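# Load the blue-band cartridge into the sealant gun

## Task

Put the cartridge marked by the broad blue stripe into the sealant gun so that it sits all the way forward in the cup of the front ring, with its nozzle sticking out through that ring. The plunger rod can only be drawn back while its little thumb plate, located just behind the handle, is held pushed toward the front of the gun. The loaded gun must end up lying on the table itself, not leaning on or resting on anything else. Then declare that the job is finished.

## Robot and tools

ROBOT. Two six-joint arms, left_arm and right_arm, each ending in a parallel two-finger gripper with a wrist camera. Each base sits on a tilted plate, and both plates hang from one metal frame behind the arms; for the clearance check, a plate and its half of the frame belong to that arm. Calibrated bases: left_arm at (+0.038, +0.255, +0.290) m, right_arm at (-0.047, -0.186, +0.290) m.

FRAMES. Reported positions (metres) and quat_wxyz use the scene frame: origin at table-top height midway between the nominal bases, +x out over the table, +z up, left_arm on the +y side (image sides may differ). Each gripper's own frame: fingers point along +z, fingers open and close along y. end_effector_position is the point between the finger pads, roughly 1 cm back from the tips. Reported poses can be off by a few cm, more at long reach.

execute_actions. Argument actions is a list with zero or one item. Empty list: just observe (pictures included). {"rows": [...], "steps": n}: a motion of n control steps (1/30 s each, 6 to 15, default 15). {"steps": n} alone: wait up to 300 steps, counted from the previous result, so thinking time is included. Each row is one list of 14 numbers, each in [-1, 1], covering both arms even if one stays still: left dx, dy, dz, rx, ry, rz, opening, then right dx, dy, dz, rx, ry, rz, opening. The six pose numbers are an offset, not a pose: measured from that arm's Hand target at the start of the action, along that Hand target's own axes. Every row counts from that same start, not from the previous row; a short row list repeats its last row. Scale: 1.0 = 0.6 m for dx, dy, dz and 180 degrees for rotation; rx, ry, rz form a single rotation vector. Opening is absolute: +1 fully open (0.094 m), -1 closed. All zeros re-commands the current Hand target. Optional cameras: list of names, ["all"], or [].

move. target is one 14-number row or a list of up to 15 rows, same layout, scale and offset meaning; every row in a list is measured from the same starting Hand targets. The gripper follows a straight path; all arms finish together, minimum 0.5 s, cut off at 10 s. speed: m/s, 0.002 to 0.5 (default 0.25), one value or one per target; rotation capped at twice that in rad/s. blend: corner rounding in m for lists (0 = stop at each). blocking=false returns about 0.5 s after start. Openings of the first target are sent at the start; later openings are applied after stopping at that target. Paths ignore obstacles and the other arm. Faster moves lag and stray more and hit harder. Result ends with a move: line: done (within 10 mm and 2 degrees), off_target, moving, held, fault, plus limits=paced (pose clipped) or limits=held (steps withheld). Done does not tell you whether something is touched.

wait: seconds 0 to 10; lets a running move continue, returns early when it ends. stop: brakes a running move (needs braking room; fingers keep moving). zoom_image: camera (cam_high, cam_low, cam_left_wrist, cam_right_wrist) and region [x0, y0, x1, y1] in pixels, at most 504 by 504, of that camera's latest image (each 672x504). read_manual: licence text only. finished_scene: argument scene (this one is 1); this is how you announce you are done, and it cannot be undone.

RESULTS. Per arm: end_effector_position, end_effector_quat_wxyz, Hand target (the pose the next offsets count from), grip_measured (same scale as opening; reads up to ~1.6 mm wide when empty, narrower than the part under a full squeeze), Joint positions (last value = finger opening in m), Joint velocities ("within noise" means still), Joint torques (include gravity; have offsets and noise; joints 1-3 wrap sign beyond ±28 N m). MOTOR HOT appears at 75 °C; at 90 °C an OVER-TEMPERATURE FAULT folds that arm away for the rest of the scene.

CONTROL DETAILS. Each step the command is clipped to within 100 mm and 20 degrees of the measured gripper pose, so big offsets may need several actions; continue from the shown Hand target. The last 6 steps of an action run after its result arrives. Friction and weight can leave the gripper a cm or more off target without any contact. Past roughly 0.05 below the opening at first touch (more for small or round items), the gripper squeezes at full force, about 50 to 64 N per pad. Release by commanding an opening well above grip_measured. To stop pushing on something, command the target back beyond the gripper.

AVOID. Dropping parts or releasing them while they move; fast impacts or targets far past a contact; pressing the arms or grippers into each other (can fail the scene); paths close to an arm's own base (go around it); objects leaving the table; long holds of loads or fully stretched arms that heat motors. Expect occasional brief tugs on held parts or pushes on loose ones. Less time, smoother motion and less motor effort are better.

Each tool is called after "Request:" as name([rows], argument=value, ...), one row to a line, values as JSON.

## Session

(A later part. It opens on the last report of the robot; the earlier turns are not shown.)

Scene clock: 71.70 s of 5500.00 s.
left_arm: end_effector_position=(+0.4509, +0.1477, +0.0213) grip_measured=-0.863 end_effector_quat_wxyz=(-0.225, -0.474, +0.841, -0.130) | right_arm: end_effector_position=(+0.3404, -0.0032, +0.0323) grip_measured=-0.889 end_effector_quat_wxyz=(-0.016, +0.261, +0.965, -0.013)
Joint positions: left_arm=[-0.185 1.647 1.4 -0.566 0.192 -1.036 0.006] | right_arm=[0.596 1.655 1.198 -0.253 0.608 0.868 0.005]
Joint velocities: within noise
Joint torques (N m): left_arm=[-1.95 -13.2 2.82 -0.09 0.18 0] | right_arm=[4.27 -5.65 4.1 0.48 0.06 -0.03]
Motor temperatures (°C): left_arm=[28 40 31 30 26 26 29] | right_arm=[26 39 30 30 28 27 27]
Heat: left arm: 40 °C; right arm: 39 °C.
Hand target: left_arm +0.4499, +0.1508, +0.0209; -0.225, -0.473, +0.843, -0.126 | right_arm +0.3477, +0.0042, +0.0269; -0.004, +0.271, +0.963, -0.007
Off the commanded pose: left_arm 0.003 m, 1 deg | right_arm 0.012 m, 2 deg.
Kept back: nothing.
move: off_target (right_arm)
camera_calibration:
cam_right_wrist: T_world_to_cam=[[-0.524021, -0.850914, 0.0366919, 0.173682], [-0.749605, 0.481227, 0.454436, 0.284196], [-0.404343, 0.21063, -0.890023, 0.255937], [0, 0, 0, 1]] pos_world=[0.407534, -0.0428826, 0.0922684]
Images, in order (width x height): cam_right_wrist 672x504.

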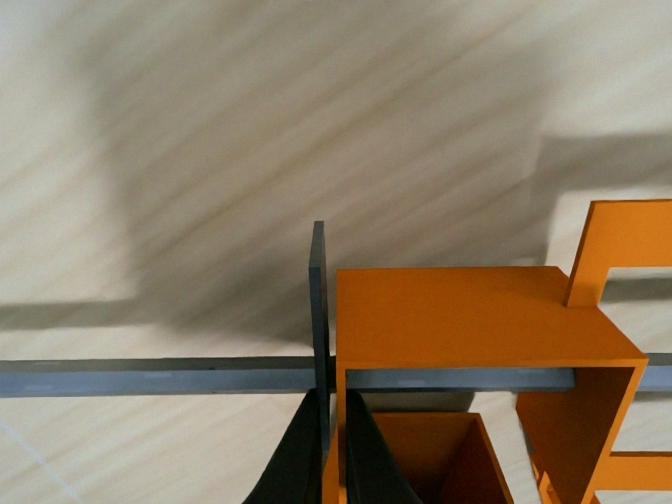

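Request:
move(target=[-0.1065,-0.0033,-0.0653,0,0,0,-0.95,0,0,0,0,0,0,-0.95], speed=0.08, cameras=["cam_right_wrist","cam_high"])

Request:
zoom_image(camera="cam_high", region=[290, 170, 490, 320])

Scene clock: 73.47 s of 5500.00 s.
left_arm: end_effector_position=(+0.4821, +0.1863, +0.0358) grip_measured=-0.864 end_effector_quat_wxyz=(-0.249, -0.461, +0.837, -0.158) | right_arm: end_effector_position=(+0.3680, +0.0259, +0.0398) grip_measured=-0.889 end_effector_quat_wxyz=(+0.009, +0.281, +0.958, +0.051)
Joint positions: left_arm=[-0.049 1.684 1.608 -0.79 0.355 -0.901 0.006] | right_arm=[0.619 1.657 1.227 -0.153 0.547 0.852 0.005]
Joint velocities: within noise
Joint torques (N m): left_arm=[1.85 -12.71 7.1 -0.14 -0.23 0.04] | right_arm=[2.73 -6.11 2.14 -0.24 0.56 0.1]
Motor temperatures (°C): left_arm=[28 40 31 29 26 26 29] | right_arm=[26 39 30 30 28 27 27]
Heat: left arm: 40 °C; right arm: 39 °C.
Hand target: left_arm +0.4907, +0.2137, +0.0231; -0.225, -0.473, +0.843, -0.126 | right_arm +0.3476, +0.0041, +0.0268; -0.004, +0.271, +0.963, -0.007
Off the commanded pose: left_arm 0.031 m, 5 deg | right_arm 0.032 m, 7 deg.
Kept back: nothing.
move: off_target (left_arm, right_arm)
camera_calibration:
cam_right_wrist: T_world_to_cam=[[-0.558956, -0.823112, -0.100273, 0.23025], [-0.765166, 0.465411, 0.444875, 0.294005], [-0.319514, 0.325391, -0.889962, 0.23346], [0, 0, 0, 1]] pos_world=[0.428256, -0.0232772, 0.100063]
Images, in order (width x height): cam_high 672x504, cam_right_wrist 672x504.

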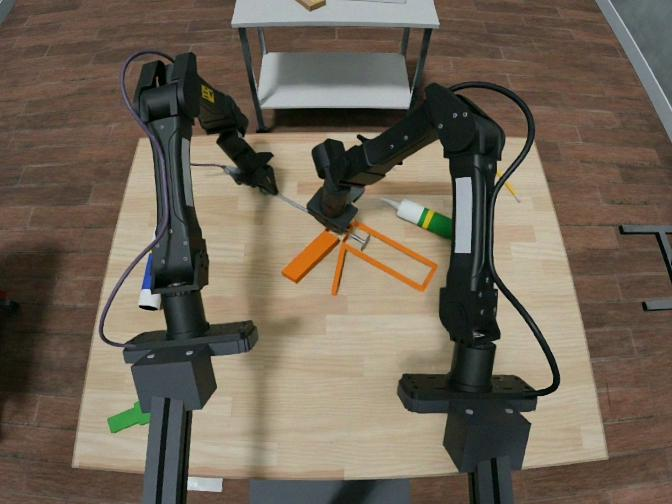

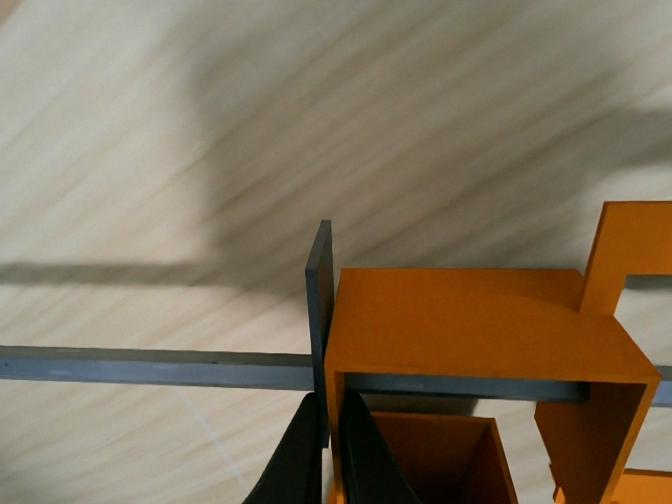

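Scaled by 2.520 from the camera's 672x504 image, which has a finer 960x720 frame.

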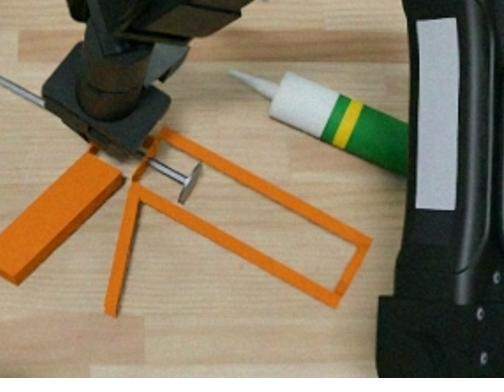

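Request:
move(target=[0.056,-0.0125,0.022,0,0,0,-0.95,0,0,0,0,0,0,-0.95], speed=0.1)

Request:
zoom_image(camera="cam_high", region=[240, 150, 440, 300])

Scene clock: 76.47 s of 5500.00 s.
left_arm: end_effector_position=(+0.4747, +0.1703, +0.0297) grip_measured=-0.865 end_effector_quat_wxyz=(-0.245, -0.465, +0.838, -0.144) | right_arm: end_effector_position=(+0.3614, +0.0192, +0.0361) grip_measured=-0.889 end_effector_quat_wxyz=(+0.002, +0.274, +0.961, +0.034)
Joint positions: left_arm=[-0.105 1.684 1.565 -0.735 0.29 -0.957 0.006] | right_arm=[0.612 1.663 1.227 -0.181 0.562 0.852 0.005]
Joint velocities: within noise
Joint torques (N m): left_arm=[-1.87 -15.51 2.55 0.04 -0.19 -0.11] | right_arm=[3.21 -6.43 2.11 -0.13 0.43 0.11]
Motor temperatures (°C): left_arm=[28 41 31 29 26 26 29] | right_arm=[26 39 30 29 28 27 27]
Heat: left arm: 41 °C; right arm: 39 °C.
Hand target: left_arm +0.4784, +0.1792, +0.0283; -0.225, -0.472, +0.843, -0.126 | right_arm +0.3477, +0.0042, +0.0269; -0.004, +0.271, +0.963, -0.007
Off the commanded pose: left_arm 0.010 m, 3 deg | right_arm 0.022 m, 5 deg.
Kept back: nothing.
move: off_target (left_arm, right_arm)
camera_calibration:
cam_left_wrist: T_world_to_cam=[[0.845959, -0.532447, 0.0292077, -0.310867], [-0.302167, -0.433517, 0.848975, 0.230407], [-0.439372, -0.727024, -0.527625, 0.435064], [0, 0, 0, 1]] pos_world=[0.523757, 0.250666, 0.0430207]
cam_right_wrist: T_world_to_cam=[[-0.548123, -0.833977, -0.0635899, 0.215634], [-0.762345, 0.466871, 0.448177, 0.292517], [-0.344081, 0.294134, -0.89168, 0.239714], [0, 0, 0, 1]] pos_world=[0.423673, -0.0272414, 0.0963609]

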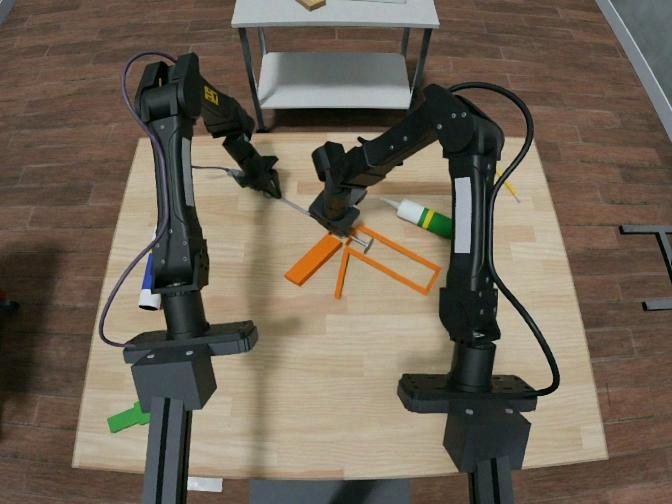

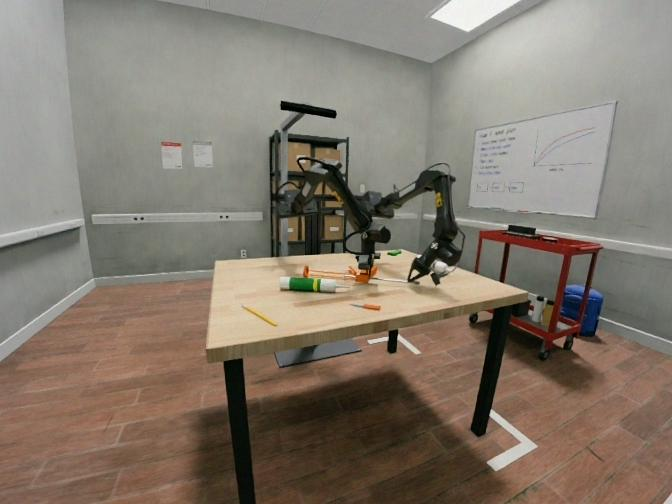

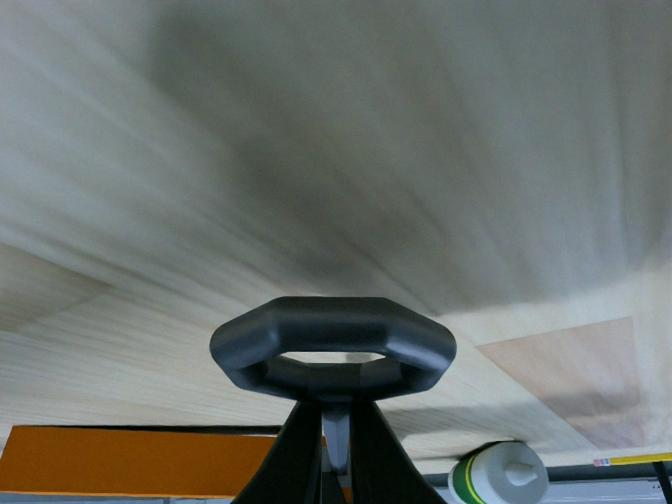

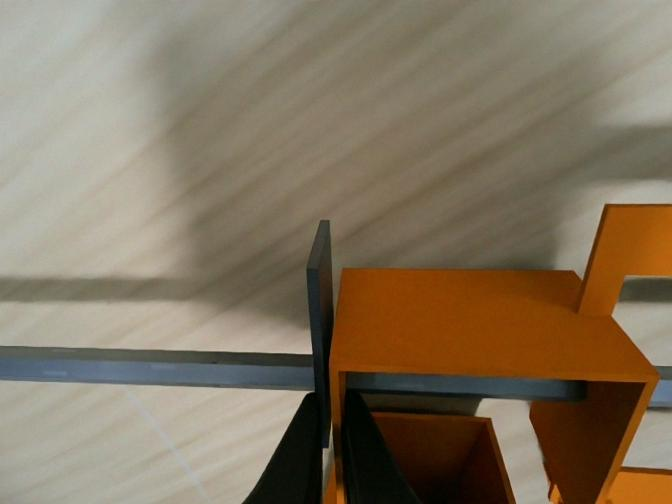

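Scaled by 2.520 from the camera's 672x504 image, which has a finer 960x720 frame.

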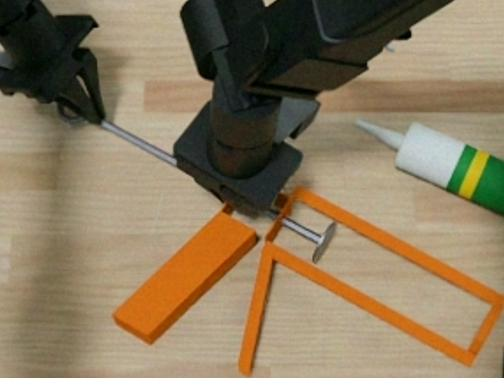

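Request:
zoom_image(camera="cam_low", region=[260, 235, 470, 325])

Request:
zoom_image(camera="cam_high", region=[110, 190, 220, 330])

Scaled by 2.400 from the camera's 672x504 image, which has a finer 960x720 frame.

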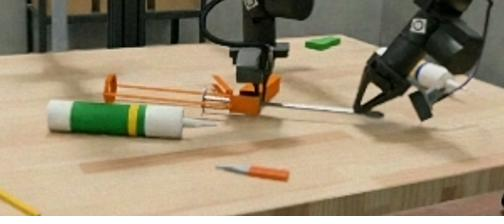

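Scaled by 3.600 from the camera's 672x504 image, which has a finer 960x720 frame.

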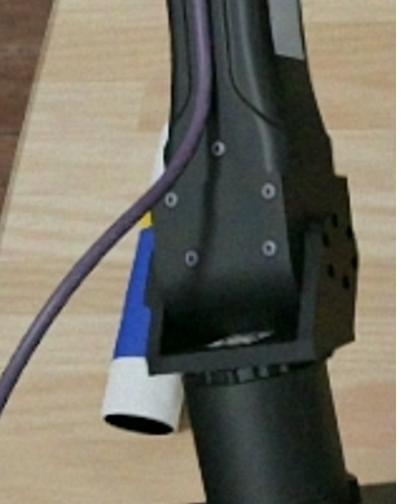

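Request:
zoom_image(camera="cam_high", region=[310, 210, 390, 270])

Request:
zoom_image(camera="cam_low", region=[300, 255, 420, 300])

Scaled by 6.300 from the camera's 672x504 image, which has a finer 960x720 frame.

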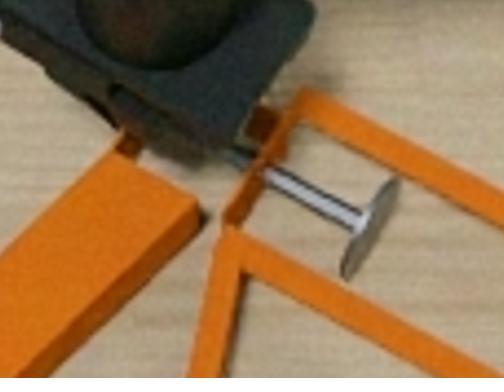

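Scaled by 4.200 from the camera's 672x504 image, which has a finer 960x720 frame.

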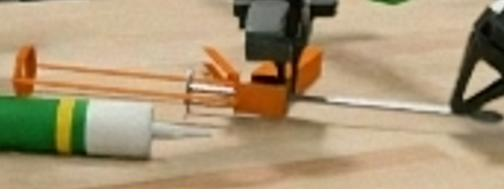

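Request:
move(target=[-0.0743,-0.002,-0.023,0,0,0,-0.95,0,0,0,0,0,0,-0.95], speed=0.1)

Request:
zoom_image(camera="cam_high", region=[310, 200, 390, 260])

Scene clock: 78.80 s of 5500.00 s.
left_arm: end_effector_position=(+0.4893, +0.1889, +0.0332) grip_measured=-0.866 end_effector_quat_wxyz=(-0.259, -0.459, +0.835, -0.155) | right_arm: end_effector_position=(+0.3702, +0.0260, +0.0380) grip_measured=-0.889 end_effector_quat_wxyz=(+0.012, +0.284, +0.957, +0.052)
Joint positions: left_arm=[-0.041 1.731 1.696 -0.858 0.362 -0.889 0.006] | right_arm=[0.616 1.663 1.231 -0.143 0.549 0.852 0.005]
Joint velocities: within noise
Joint torques (N m): left_arm=[2 -12.88 7.51 -0.04 -0.23 0.01] | right_arm=[2.96 -6.54 1.92 -0.34 0.55 0.09]
Motor temperatures (°C): left_arm=[28 42 31 29 26 26 29] | right_arm=[26 38 30 29 28 27 27]
Heat: left arm: 42 °C; right arm: 38 °C.
Hand target: left_arm +0.5033, +0.2175, +0.0182; -0.225, -0.473, +0.843, -0.126 | right_arm +0.3477, +0.0043, +0.0269; -0.004, +0.271, +0.963, -0.007
Off the commanded pose: left_arm 0.035 m, 6 deg | right_arm 0.033 m, 7 deg.
Kept back: nothing.
move: off_target (left_arm, right_arm)
camera_calibration:
cam_left_wrist: T_world_to_cam=[[0.842706, -0.537107, 0.036924, -0.311243], [-0.29357, -0.400946, 0.86779, 0.228935], [-0.451291, -0.742131, -0.495558, 0.464426], [0, 0, 0, 1]] pos_world=[0.539086, 0.269285, 0.0429749]
cam_right_wrist: T_world_to_cam=[[-0.563518, -0.819689, -0.102749, 0.23307], [-0.765132, 0.470977, 0.439037, 0.296453], [-0.311482, 0.326022, -0.892574, 0.229632], [0, 0, 0, 1]] pos_world=[0.429691, -0.0234427, 0.0987569]

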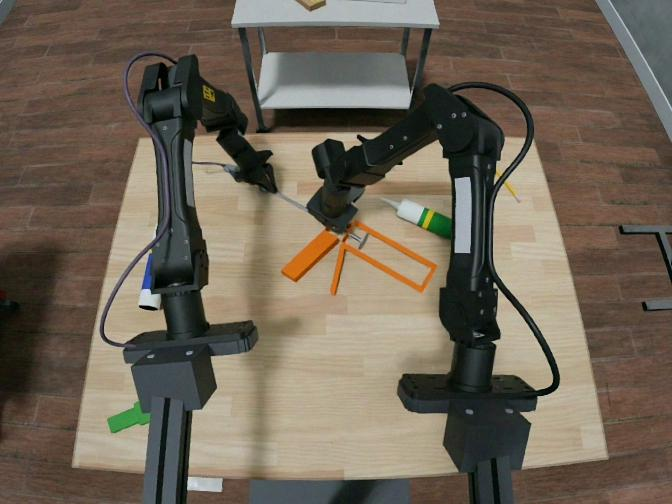

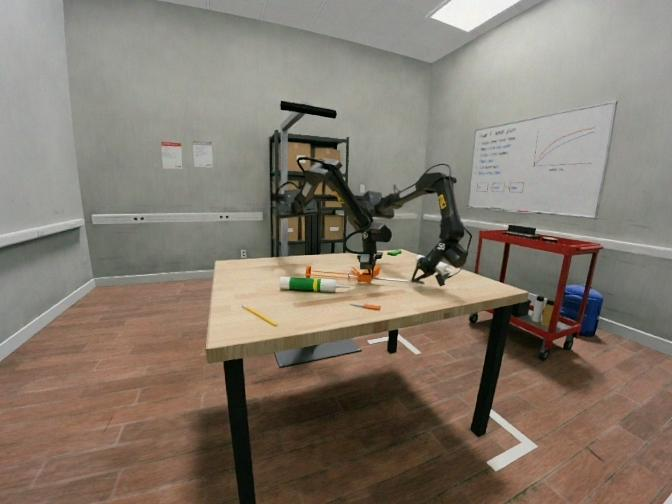

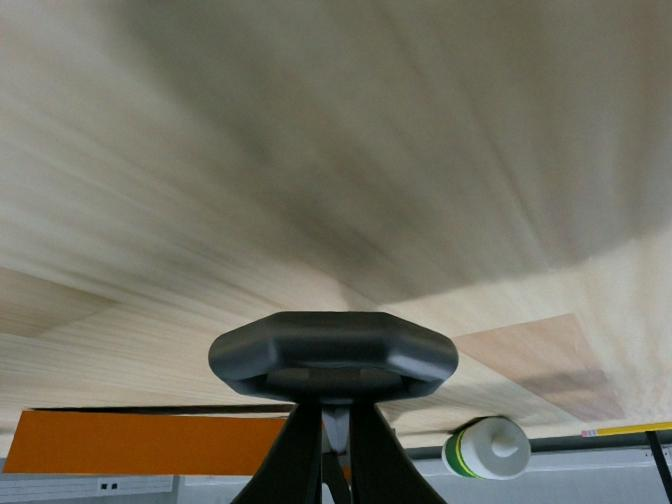

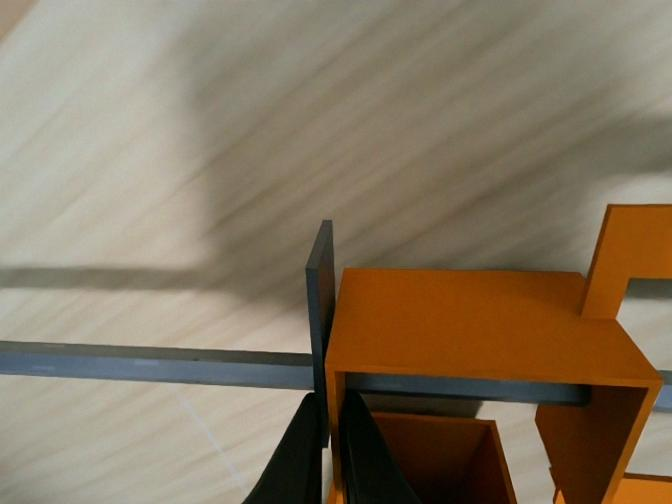

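Scaled by 6.300 from the camera's 672x504 image, which has a finer 960x720 frame.

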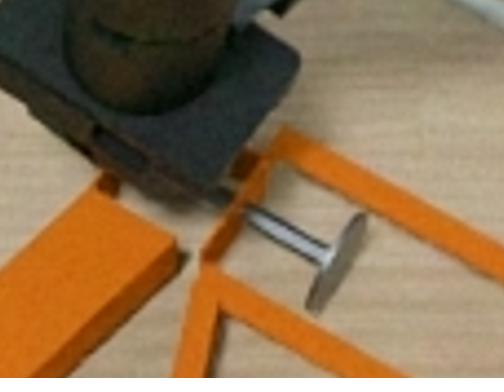

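Request:
move(target=[-0.019,0,0.033,0,0,0,-0.95,0,0,0.01,0,0,0,-0.95], speed=0.1, cameras=["cam_high","cam_low"])

Request:
zoom_image(camera="cam_high", region=[310, 200, 390, 260])

Request:
zoom_image(camera="cam_low", region=[300, 235, 480, 305])

Scene clock: 80.50 s of 5500.00 s.
left_arm: end_effector_position=(+0.4874, +0.1903, +0.0213) grip_measured=-0.867 end_effector_quat_wxyz=(-0.271, -0.460, +0.832, -0.153) | right_arm: end_effector_position=(+0.3672, +0.0257, +0.0324) grip_measured=-0.889 end_effector_quat_wxyz=(+0.011, +0.283, +0.958, +0.048)
Joint positions: left_arm=[-0.03 1.782 1.74 -0.876 0.376 -0.881 0.006] | right_arm=[0.61 1.679 1.231 -0.133 0.547 0.851 0.005]
Joint velocities: within noise
Joint torques (N m): left_arm=[1.63 -11.71 6.84 0.24 -0.32 0.01] | right_arm=[2.7 -6.46 2.18 -0.3 0.49 0.04]
Motor temperatures (°C): left_arm=[27 42 32 29 26 26 29] | right_arm=[26 38 30 29 28 27 27]
Heat: left arm: 42 °C; right arm: 38 °C.
Hand target: left_arm +0.5032, +0.2175, -0.0047; -0.225, -0.472, +0.843, -0.126 | right_arm +0.3476, +0.0041, +0.0208; -0.004, +0.271, +0.963, -0.007
Off the commanded pose: left_arm 0.041 m, 6 deg | right_arm 0.031 m, 7 deg.
Kept back: nothing.
move: off_target (left_arm, right_arm)
Images, in order (width x height): cam_high 672x504, cam_low 672x504.

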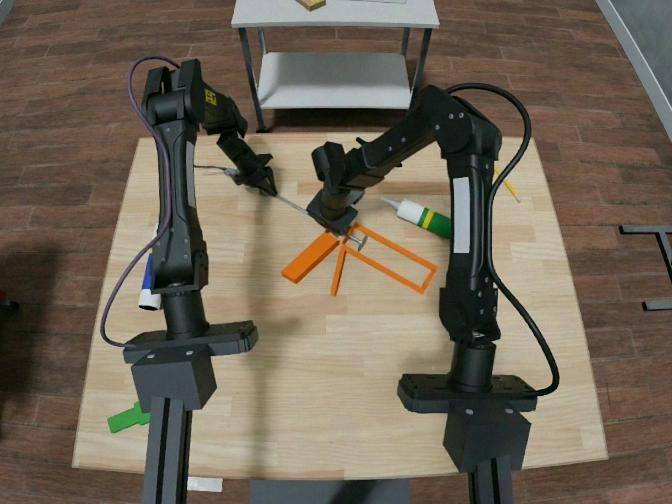

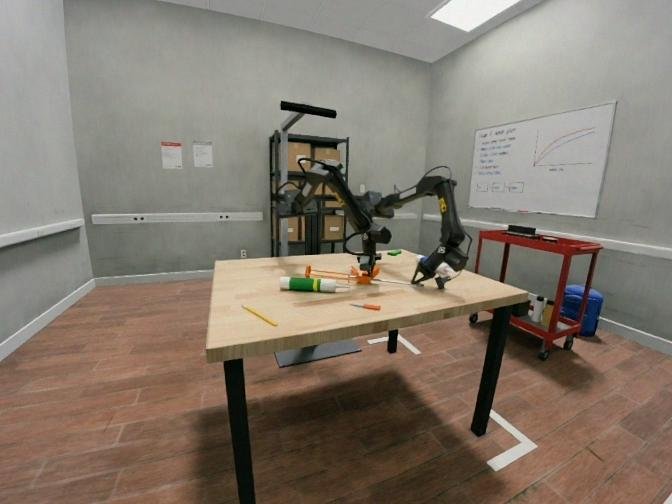

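Scaled by 6.300 from the camera's 672x504 image, which has a finer 960x720 frame.

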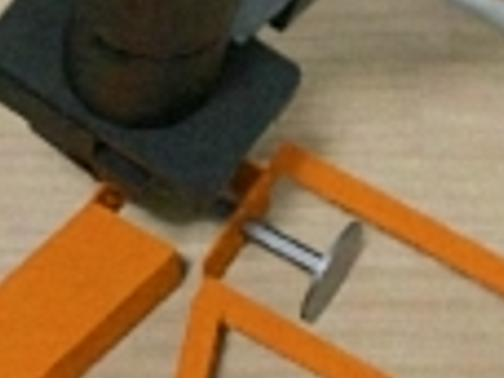

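Scaled by 2.800 from the camera's 672x504 image, which has a finer 960x720 frame.

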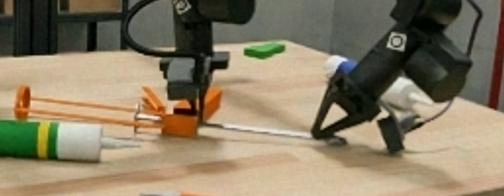

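Request:
move(target=[-0.0415,0,-0.02,0,0,0,-0.95,0,-0.04,0,0,0,0,-0.95], speed=0.1, cameras=["cam_high","cam_low","cam_right_wrist","cam_left_wrist"])

Request:
zoom_image(camera="cam_high", region=[310, 200, 390, 260])

Scene clock: 81.63 s of 5500.00 s.
left_arm: end_effector_position=(+0.4915, +0.1981, +0.0223) grip_measured=-0.869 end_effector_quat_wxyz=(-0.293, -0.455, +0.826, -0.159) | right_arm: end_effector_position=(+0.3602, +0.0195, +0.0321) grip_measured=-0.889 end_effector_quat_wxyz=(+0.016, +0.283, +0.957, +0.057)
Joint positions: left_arm=[0.003 1.837 1.85 -0.987 0.424 -0.835 0.006] | right_arm=[0.596 1.649 1.159 -0.066 0.526 0.831 0.005]
Joint velocities: within noise
Joint torques (N m): left_arm=[3.95 -12.89 8.14 0.3 -0.47 -0.03] | right_arm=[0.76 -8.12 0.01 -0.38 0.42 0]
Motor temperatures (°C): left_arm=[27 42 32 29 26 26 29] | right_arm=[26 38 30 29 28 27 27]
Heat: left arm: 42 °C; right arm: 38 °C.
Hand target: left_arm +0.5177, +0.2410, -0.0066; -0.225, -0.472, +0.843, -0.126 | right_arm +0.3350, -0.0163, +0.0212; -0.004, +0.271, +0.963, -0.007
Off the commanded pose: left_arm 0.058 m, 9 deg | right_arm 0.045 m, 8 deg.
Kept back: nothing.
move: off_target (left_arm, right_arm)
camera_calibration:
cam_left_wrist: T_world_to_cam=[[0.840435, -0.541781, 0.0119235, -0.30513], [-0.245681, -0.361315, 0.899496, 0.210686], [-0.483022, -0.758897, -0.436767, 0.484485], [0, 0, 0, 1]] pos_world=[0.542221, 0.278485, 0.0257338]
cam_right_wrist: T_world_to_cam=[[-0.560993, -0.81971, -0.115597, 0.220939], [-0.770236, 0.465685, 0.435745, 0.296536], [-0.303353, 0.333487, -0.892616, 0.220254], [0, 0, 0, 1]] pos_world=[0.419163, -0.030438, 0.0929282]

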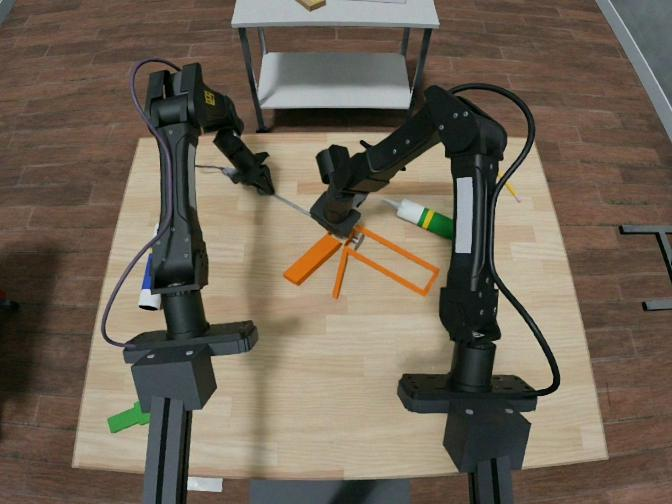

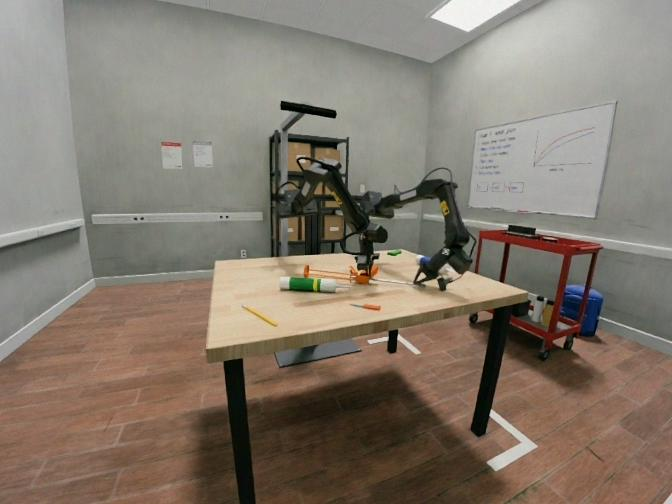

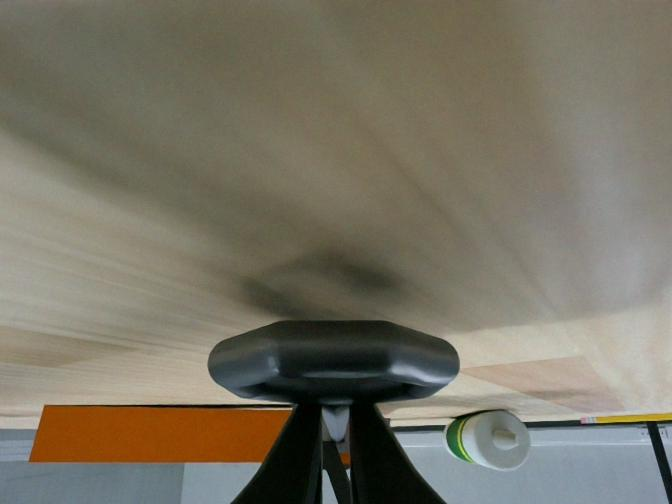

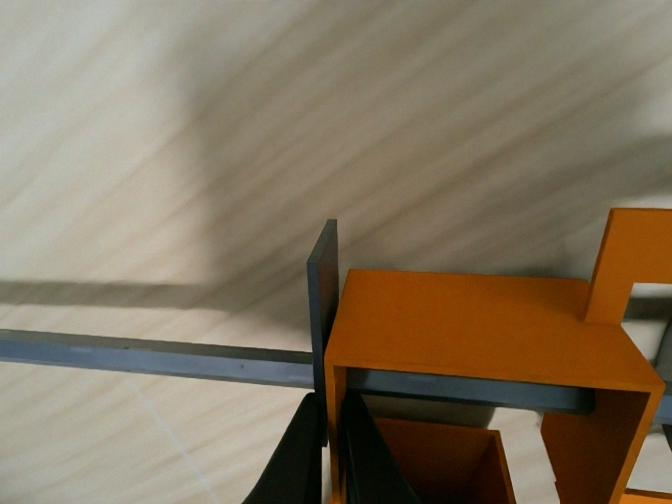

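Scaled by 6.300 from the camera's 672x504 image, which has a finer 960x720 frame.

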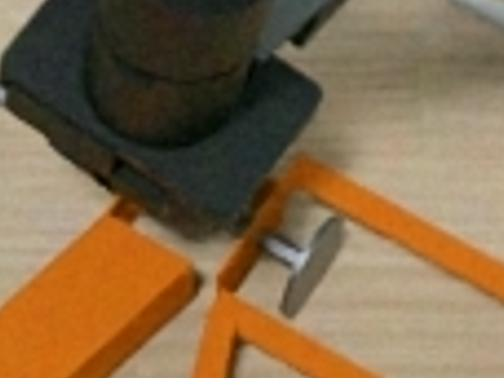

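Request:
move(target=[-0.025,0,-0.012,0,0,0,-0.95,0,-0.03,0,0,0,0,-0.95], speed=0.1, cameras=["cam_high","cam_left_wrist"])

Request:
zoom_image(camera="cam_high", region=[310, 200, 390, 260])

Scene clock: 82.67 s of 5500.00 s.
left_arm: end_effector_position=(+0.4934, +0.2038, +0.0262) grip_measured=-0.877 end_effector_quat_wxyz=(-0.312, -0.455, +0.818, -0.163) | right_arm: end_effector_position=(+0.3514, +0.0142, +0.0319) grip_measured=-0.890 end_effector_quat_wxyz=(+0.013, +0.280, +0.957, +0.075)
Joint positions: left_arm=[0.026 1.872 1.927 -1.074 0.459 -0.809 0.006] | right_arm=[0.575 1.615 1.087 -0.006 0.473 0.806 0.005]
Joint velocities: within noise
Joint torques (N m): left_arm=[5.14 -13.44 8.84 0.46 -0.64 0.01] | right_arm=[-0.05 -8.65 -0.2 -0.53 0.7 0.03]
Motor temperatures (°C): left_arm=[28 42 32 29 26 26 29] | right_arm=[26 39 30 29 28 27 27]
Heat: left arm: 42 °C; right arm: 39 °C.
Hand target: left_arm +0.5263, +0.2551, -0.0079; -0.225, -0.472, +0.843, -0.126 | right_arm +0.3258, -0.0317, +0.0216; -0.004, +0.271, +0.963, -0.007
Off the commanded pose: left_arm 0.070 m, 11 deg | right_arm 0.054 m, 10 deg.
Kept back: nothing.
move: off_target (left_arm, right_arm)
camera_calibration:
cam_left_wrist: T_world_to_cam=[[0.842407, -0.53884, -0.00121053, -0.304867], [-0.215504, -0.33897, 0.915782, 0.189805], [-0.493871, -0.771201, -0.401673, 0.498328], [0, 0, 0, 1]] pos_world=[0.543836, 0.284374, 0.0259758]
Images, in order (width x height): cam_high 672x504, cam_left_wrist 672x504.

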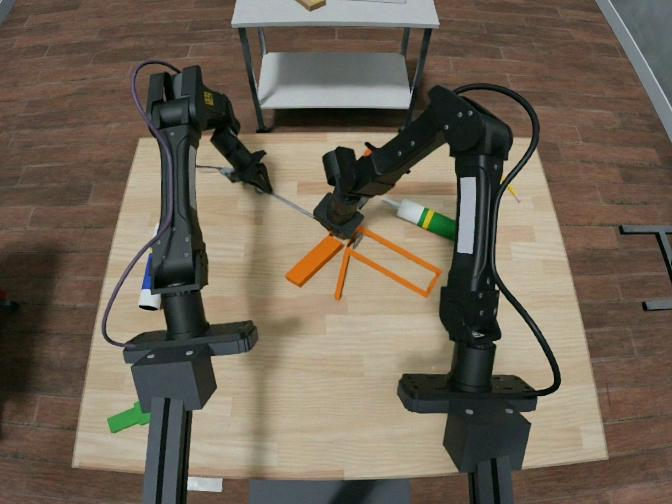

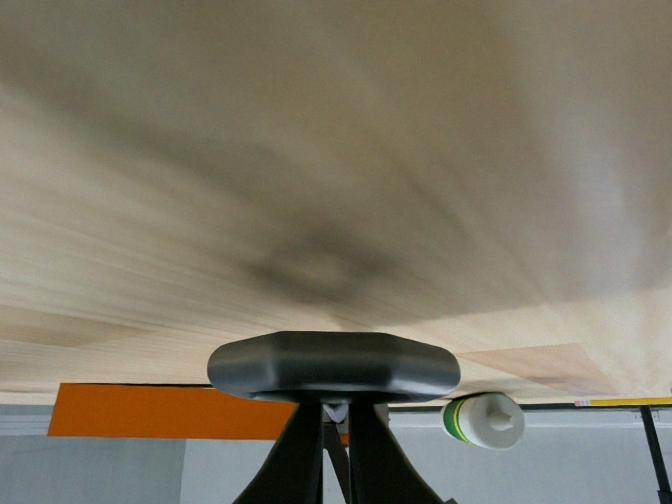

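Scaled by 6.300 from the camera's 672x504 image, which has a finer 960x720 frame.

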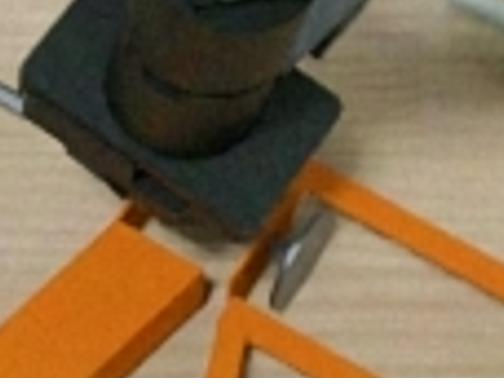

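Request:
move(target=[-0.012,0,-0.006,0,0,0,-0.95,0,-0.025,0,0,0,0,-0.95], speed=0.1, cameras=["cam_high","cam_left_wrist"])

Request:
zoom_image(camera="cam_high", region=[310, 200, 390, 260])

Scene clock: 83.63 s of 5500.00 s.
left_arm: end_effector_position=(+0.4964, +0.2094, +0.0271) grip_measured=-0.880 end_effector_quat_wxyz=(-0.316, -0.456, +0.816, -0.162) | right_arm: end_effector_position=(+0.3466, +0.0062, +0.0321) grip_measured=-0.890 end_effector_quat_wxyz=(+0.015, +0.280, +0.956, +0.085)
Joint positions: left_arm=[0.041 1.891 1.972 -1.114 0.47 -0.797 0.006] | right_arm=[0.551 1.584 1.03 0.04 0.437 0.786 0.005]
Joint velocities: within noise
Joint torques (N m): left_arm=[5.31 -13.59 9.09 0.49 -0.65 0] | right_arm=[-0.54 -8.81 -0.61 -0.61 0.81 0.04]
Motor temperatures (°C): left_arm=[28 42 32 29 26 26 29] | right_arm=[26 39 30 29 28 27 27]
Heat: left arm: 42 °C; right arm: 39 °C.
Hand target: left_arm +0.5306, +0.2621, -0.0083; -0.225, -0.472, +0.843, -0.126 | right_arm +0.3179, -0.0444, +0.0218; -0.004, +0.271, +0.963, -0.007
Off the commanded pose: left_arm 0.072 m, 12 deg | right_arm 0.059 m, 11 deg.
Kept back: nothing.
move: off_target (left_arm, right_arm)
camera_calibration:
cam_left_wrist: T_world_to_cam=[[0.84362, -0.536897, -0.00678284, -0.305257], [-0.207027, -0.336903, 0.918497, 0.186794], [-0.495424, -0.773458, -0.39537, 0.505577], [0, 0, 0, 1]] pos_world=[0.546668, 0.290082, 0.0262497]
Images, in order (width x height): cam_high 672x504, cam_left_wrist 672x504.

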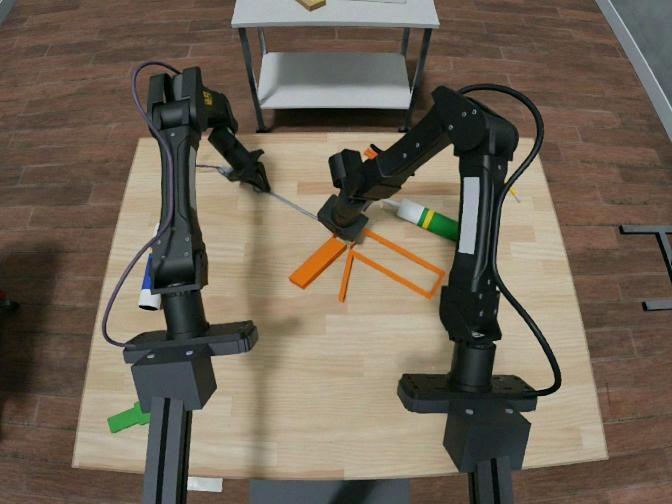

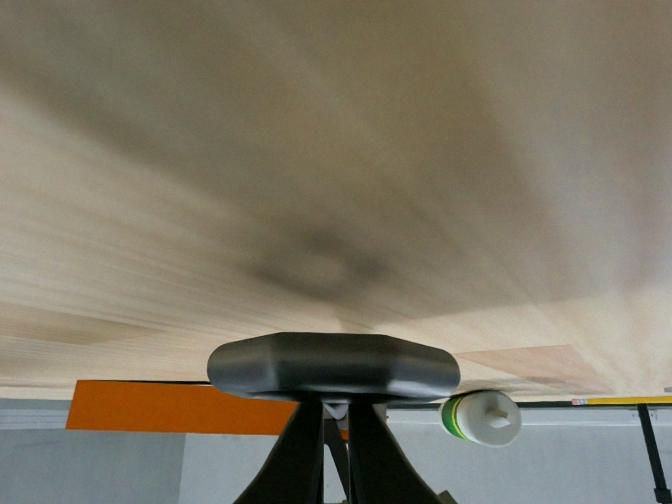

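Scaled by 6.300 from the camera's 672x504 image, which has a finer 960x720 frame.

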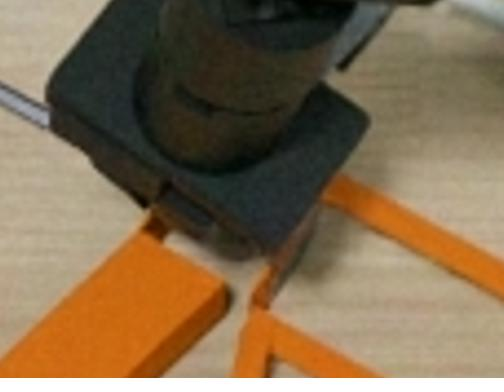

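Request:
move(target=[0.116,0.003,0.009,0,0.065,0,-0.95,0.003,0.09,-0.01,0,0,0,-0.95], speed=0.15, cameras=["cam_high","cam_left_wrist","cam_right_wrist"])

Scene clock: 85.00 s of 5500.00 s.
left_arm: end_effector_position=(+0.4975, +0.2065, +0.0267) grip_measured=-0.881 end_effector_quat_wxyz=(-0.315, -0.454, +0.816, -0.172) | right_arm: end_effector_position=(+0.3579, +0.0082, +0.0344) grip_measured=-0.890 end_effector_quat_wxyz=(+0.005, +0.268, +0.963, +0.030)
Joint positions: left_arm=[0.04 1.891 1.968 -1.103 0.485 -0.791 0.006] | right_arm=[0.591 1.641 1.187 -0.156 0.555 0.825 0.005]
Joint velocities: within noise
Joint torques (N m): left_arm=[-0.46 -15.86 1.87 -0.12 0.33 0.03] | right_arm=[4.52 -5.37 3.28 -0.17 0.5 0.33]
Motor temperatures (°C): left_arm=[28 42 32 29 26 26 29] | right_arm=[26 39 30 29 28 27 27]
Heat: left arm: 42 °C; right arm: 39 °C.
Hand target: left_arm +0.4960, +0.2092, +0.0215; -0.310, -0.457, +0.816, -0.173 | right_arm +0.3446, +0.0026, +0.0269; -0.004, +0.271, +0.963, -0.007
Off the commanded pose: left_arm 0.006 m, 1 deg | right_arm 0.016 m, 4 deg.
Kept back: nothing.
move: off_target (right_arm)
camera_calibration:
cam_left_wrist: T_world_to_cam=[[0.844977, -0.534704, 0.0102218, -0.309342], [-0.21536, -0.322708, 0.921672, 0.187561], [-0.489523, -0.780993, -0.387835, 0.502169], [0, 0, 0, 1]] pos_world=[0.547604, 0.287312, 0.0250507]
cam_right_wrist: T_world_to_cam=[[-0.536981, -0.841633, -0.0574991, 0.200264], [-0.769898, 0.461069, 0.441217, 0.298769], [-0.344832, 0.281194, -0.895556, 0.240804], [0, 0, 0, 1]] pos_world=[0.420596, -0.0369174, 0.0953459]
Images, in order (width x height): cam_high 672x504, cam_left_wrist 672x504, cam_right_wrist 672x504.

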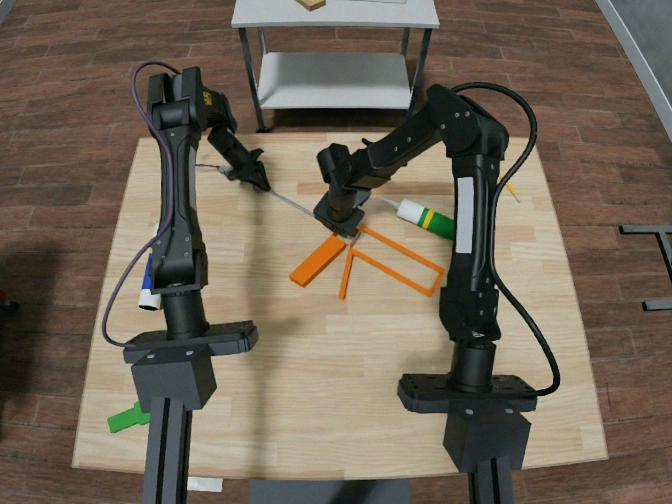

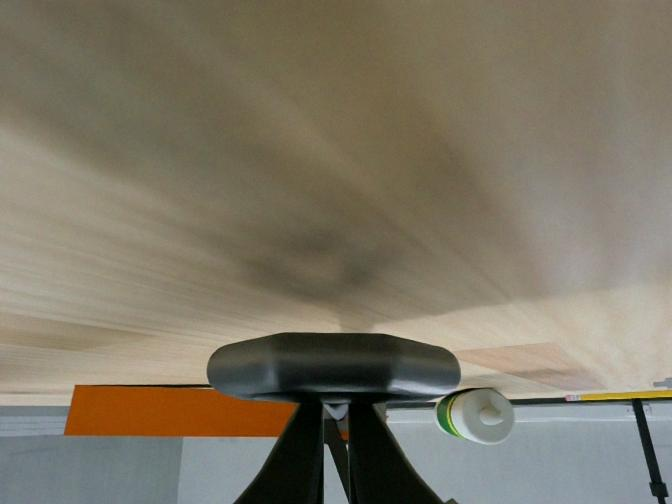

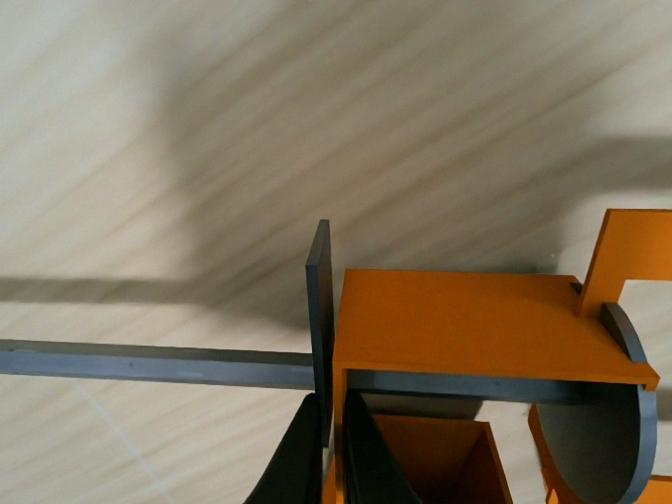

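Request:
move([
  [0,0,0,0,0,0,-0.3,0,0,0,0,0,0,-0.3],
  [0.111,0,-0.125,0,0,0,-0.3,0,0,-0.167,0,0,0,-0.3],
], speed=0.12, cameras=["cam_high","cam_left_wrist","cam_right_wrist"])

Scene clock: 87.60 s of 5500.00 s.
left_arm: end_effector_position=(+0.4996, +0.2102, +0.1082) grip_measured=-0.302 end_effector_quat_wxyz=(-0.306, -0.461, +0.814, -0.177) | right_arm: end_effector_position=(+0.3333, +0.0038, +0.1111) grip_measured=-0.301 end_effector_quat_wxyz=(-0.020, +0.258, +0.966, -0.015)
Joint positions: left_arm=[0.036 1.645 1.836 -1.189 0.49 -0.814 0.033] | right_arm=[0.771 1.486 1.189 -0.52 0.733 1.024 0.033]
Joint velocities: within noise
Joint torques (N m): left_arm=[-1.66 -18.65 3.11 -0.62 0.14 -0.07] | right_arm=[5.96 -9.21 4.33 -0.17 0.22 0.1]
Motor temperatures (°C): left_arm=[28 44 32 29 26 26 29] | right_arm=[26 39 30 29 28 27 27]
Heat: left arm: 44 °C; right arm: 39 °C.
Hand target: left_arm +0.4961, +0.2091, +0.1219; -0.309, -0.457, +0.816, -0.173 | right_arm +0.3457, +0.0037, +0.1271; -0.004, +0.271, +0.963, -0.007
Off the commanded pose: left_arm 0.014 m, 1 deg | right_arm 0.020 m, 3 deg.
Kept back: nothing.
move: off_target (left_arm, right_arm)
camera_calibration:
cam_left_wrist: T_world_to_cam=[[0.854866, -0.518382, 0.021999, -0.319557], [-0.223858, -0.330252, 0.916963, 0.120434], [-0.468072, -0.788805, -0.398365, 0.529739], [0, 0, 0, 1]] pos_world=[0.548094, 0.291982, 0.107627]
cam_right_wrist: T_world_to_cam=[[-0.519564, -0.853385, 0.0422722, 0.170951], [-0.747758, 0.478079, 0.460758, 0.238386], [-0.413413, 0.207784, -0.886519, 0.324344], [0, 0, 0, 1]] pos_world=[0.401164, -0.0354738, 0.170472]
Images, in order (width x height): cam_high 672x504, cam_left_wrist 672x504, cam_right_wrist 672x504.

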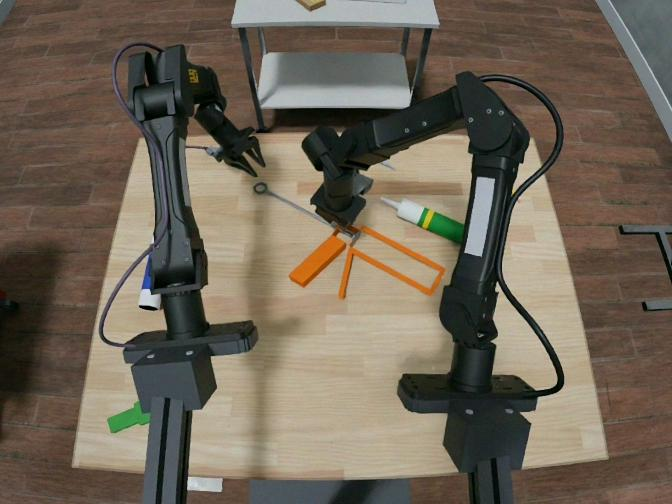

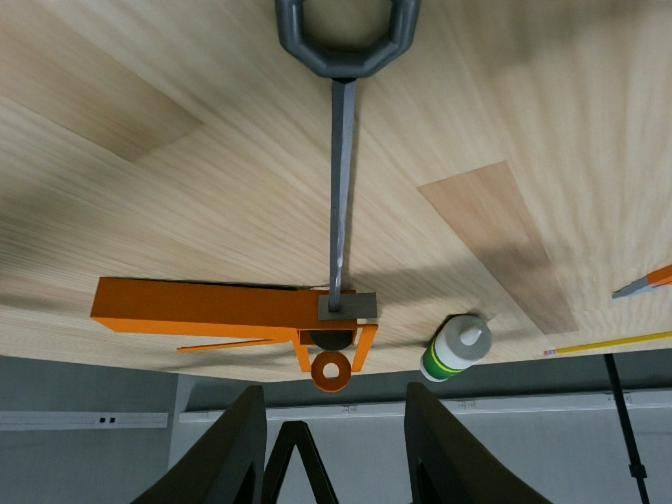

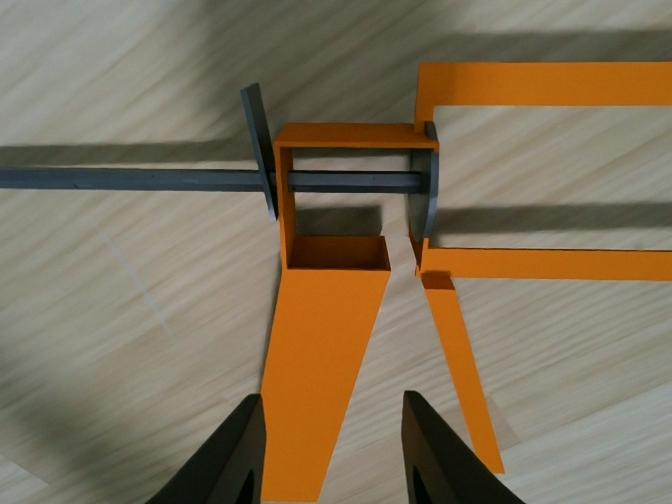

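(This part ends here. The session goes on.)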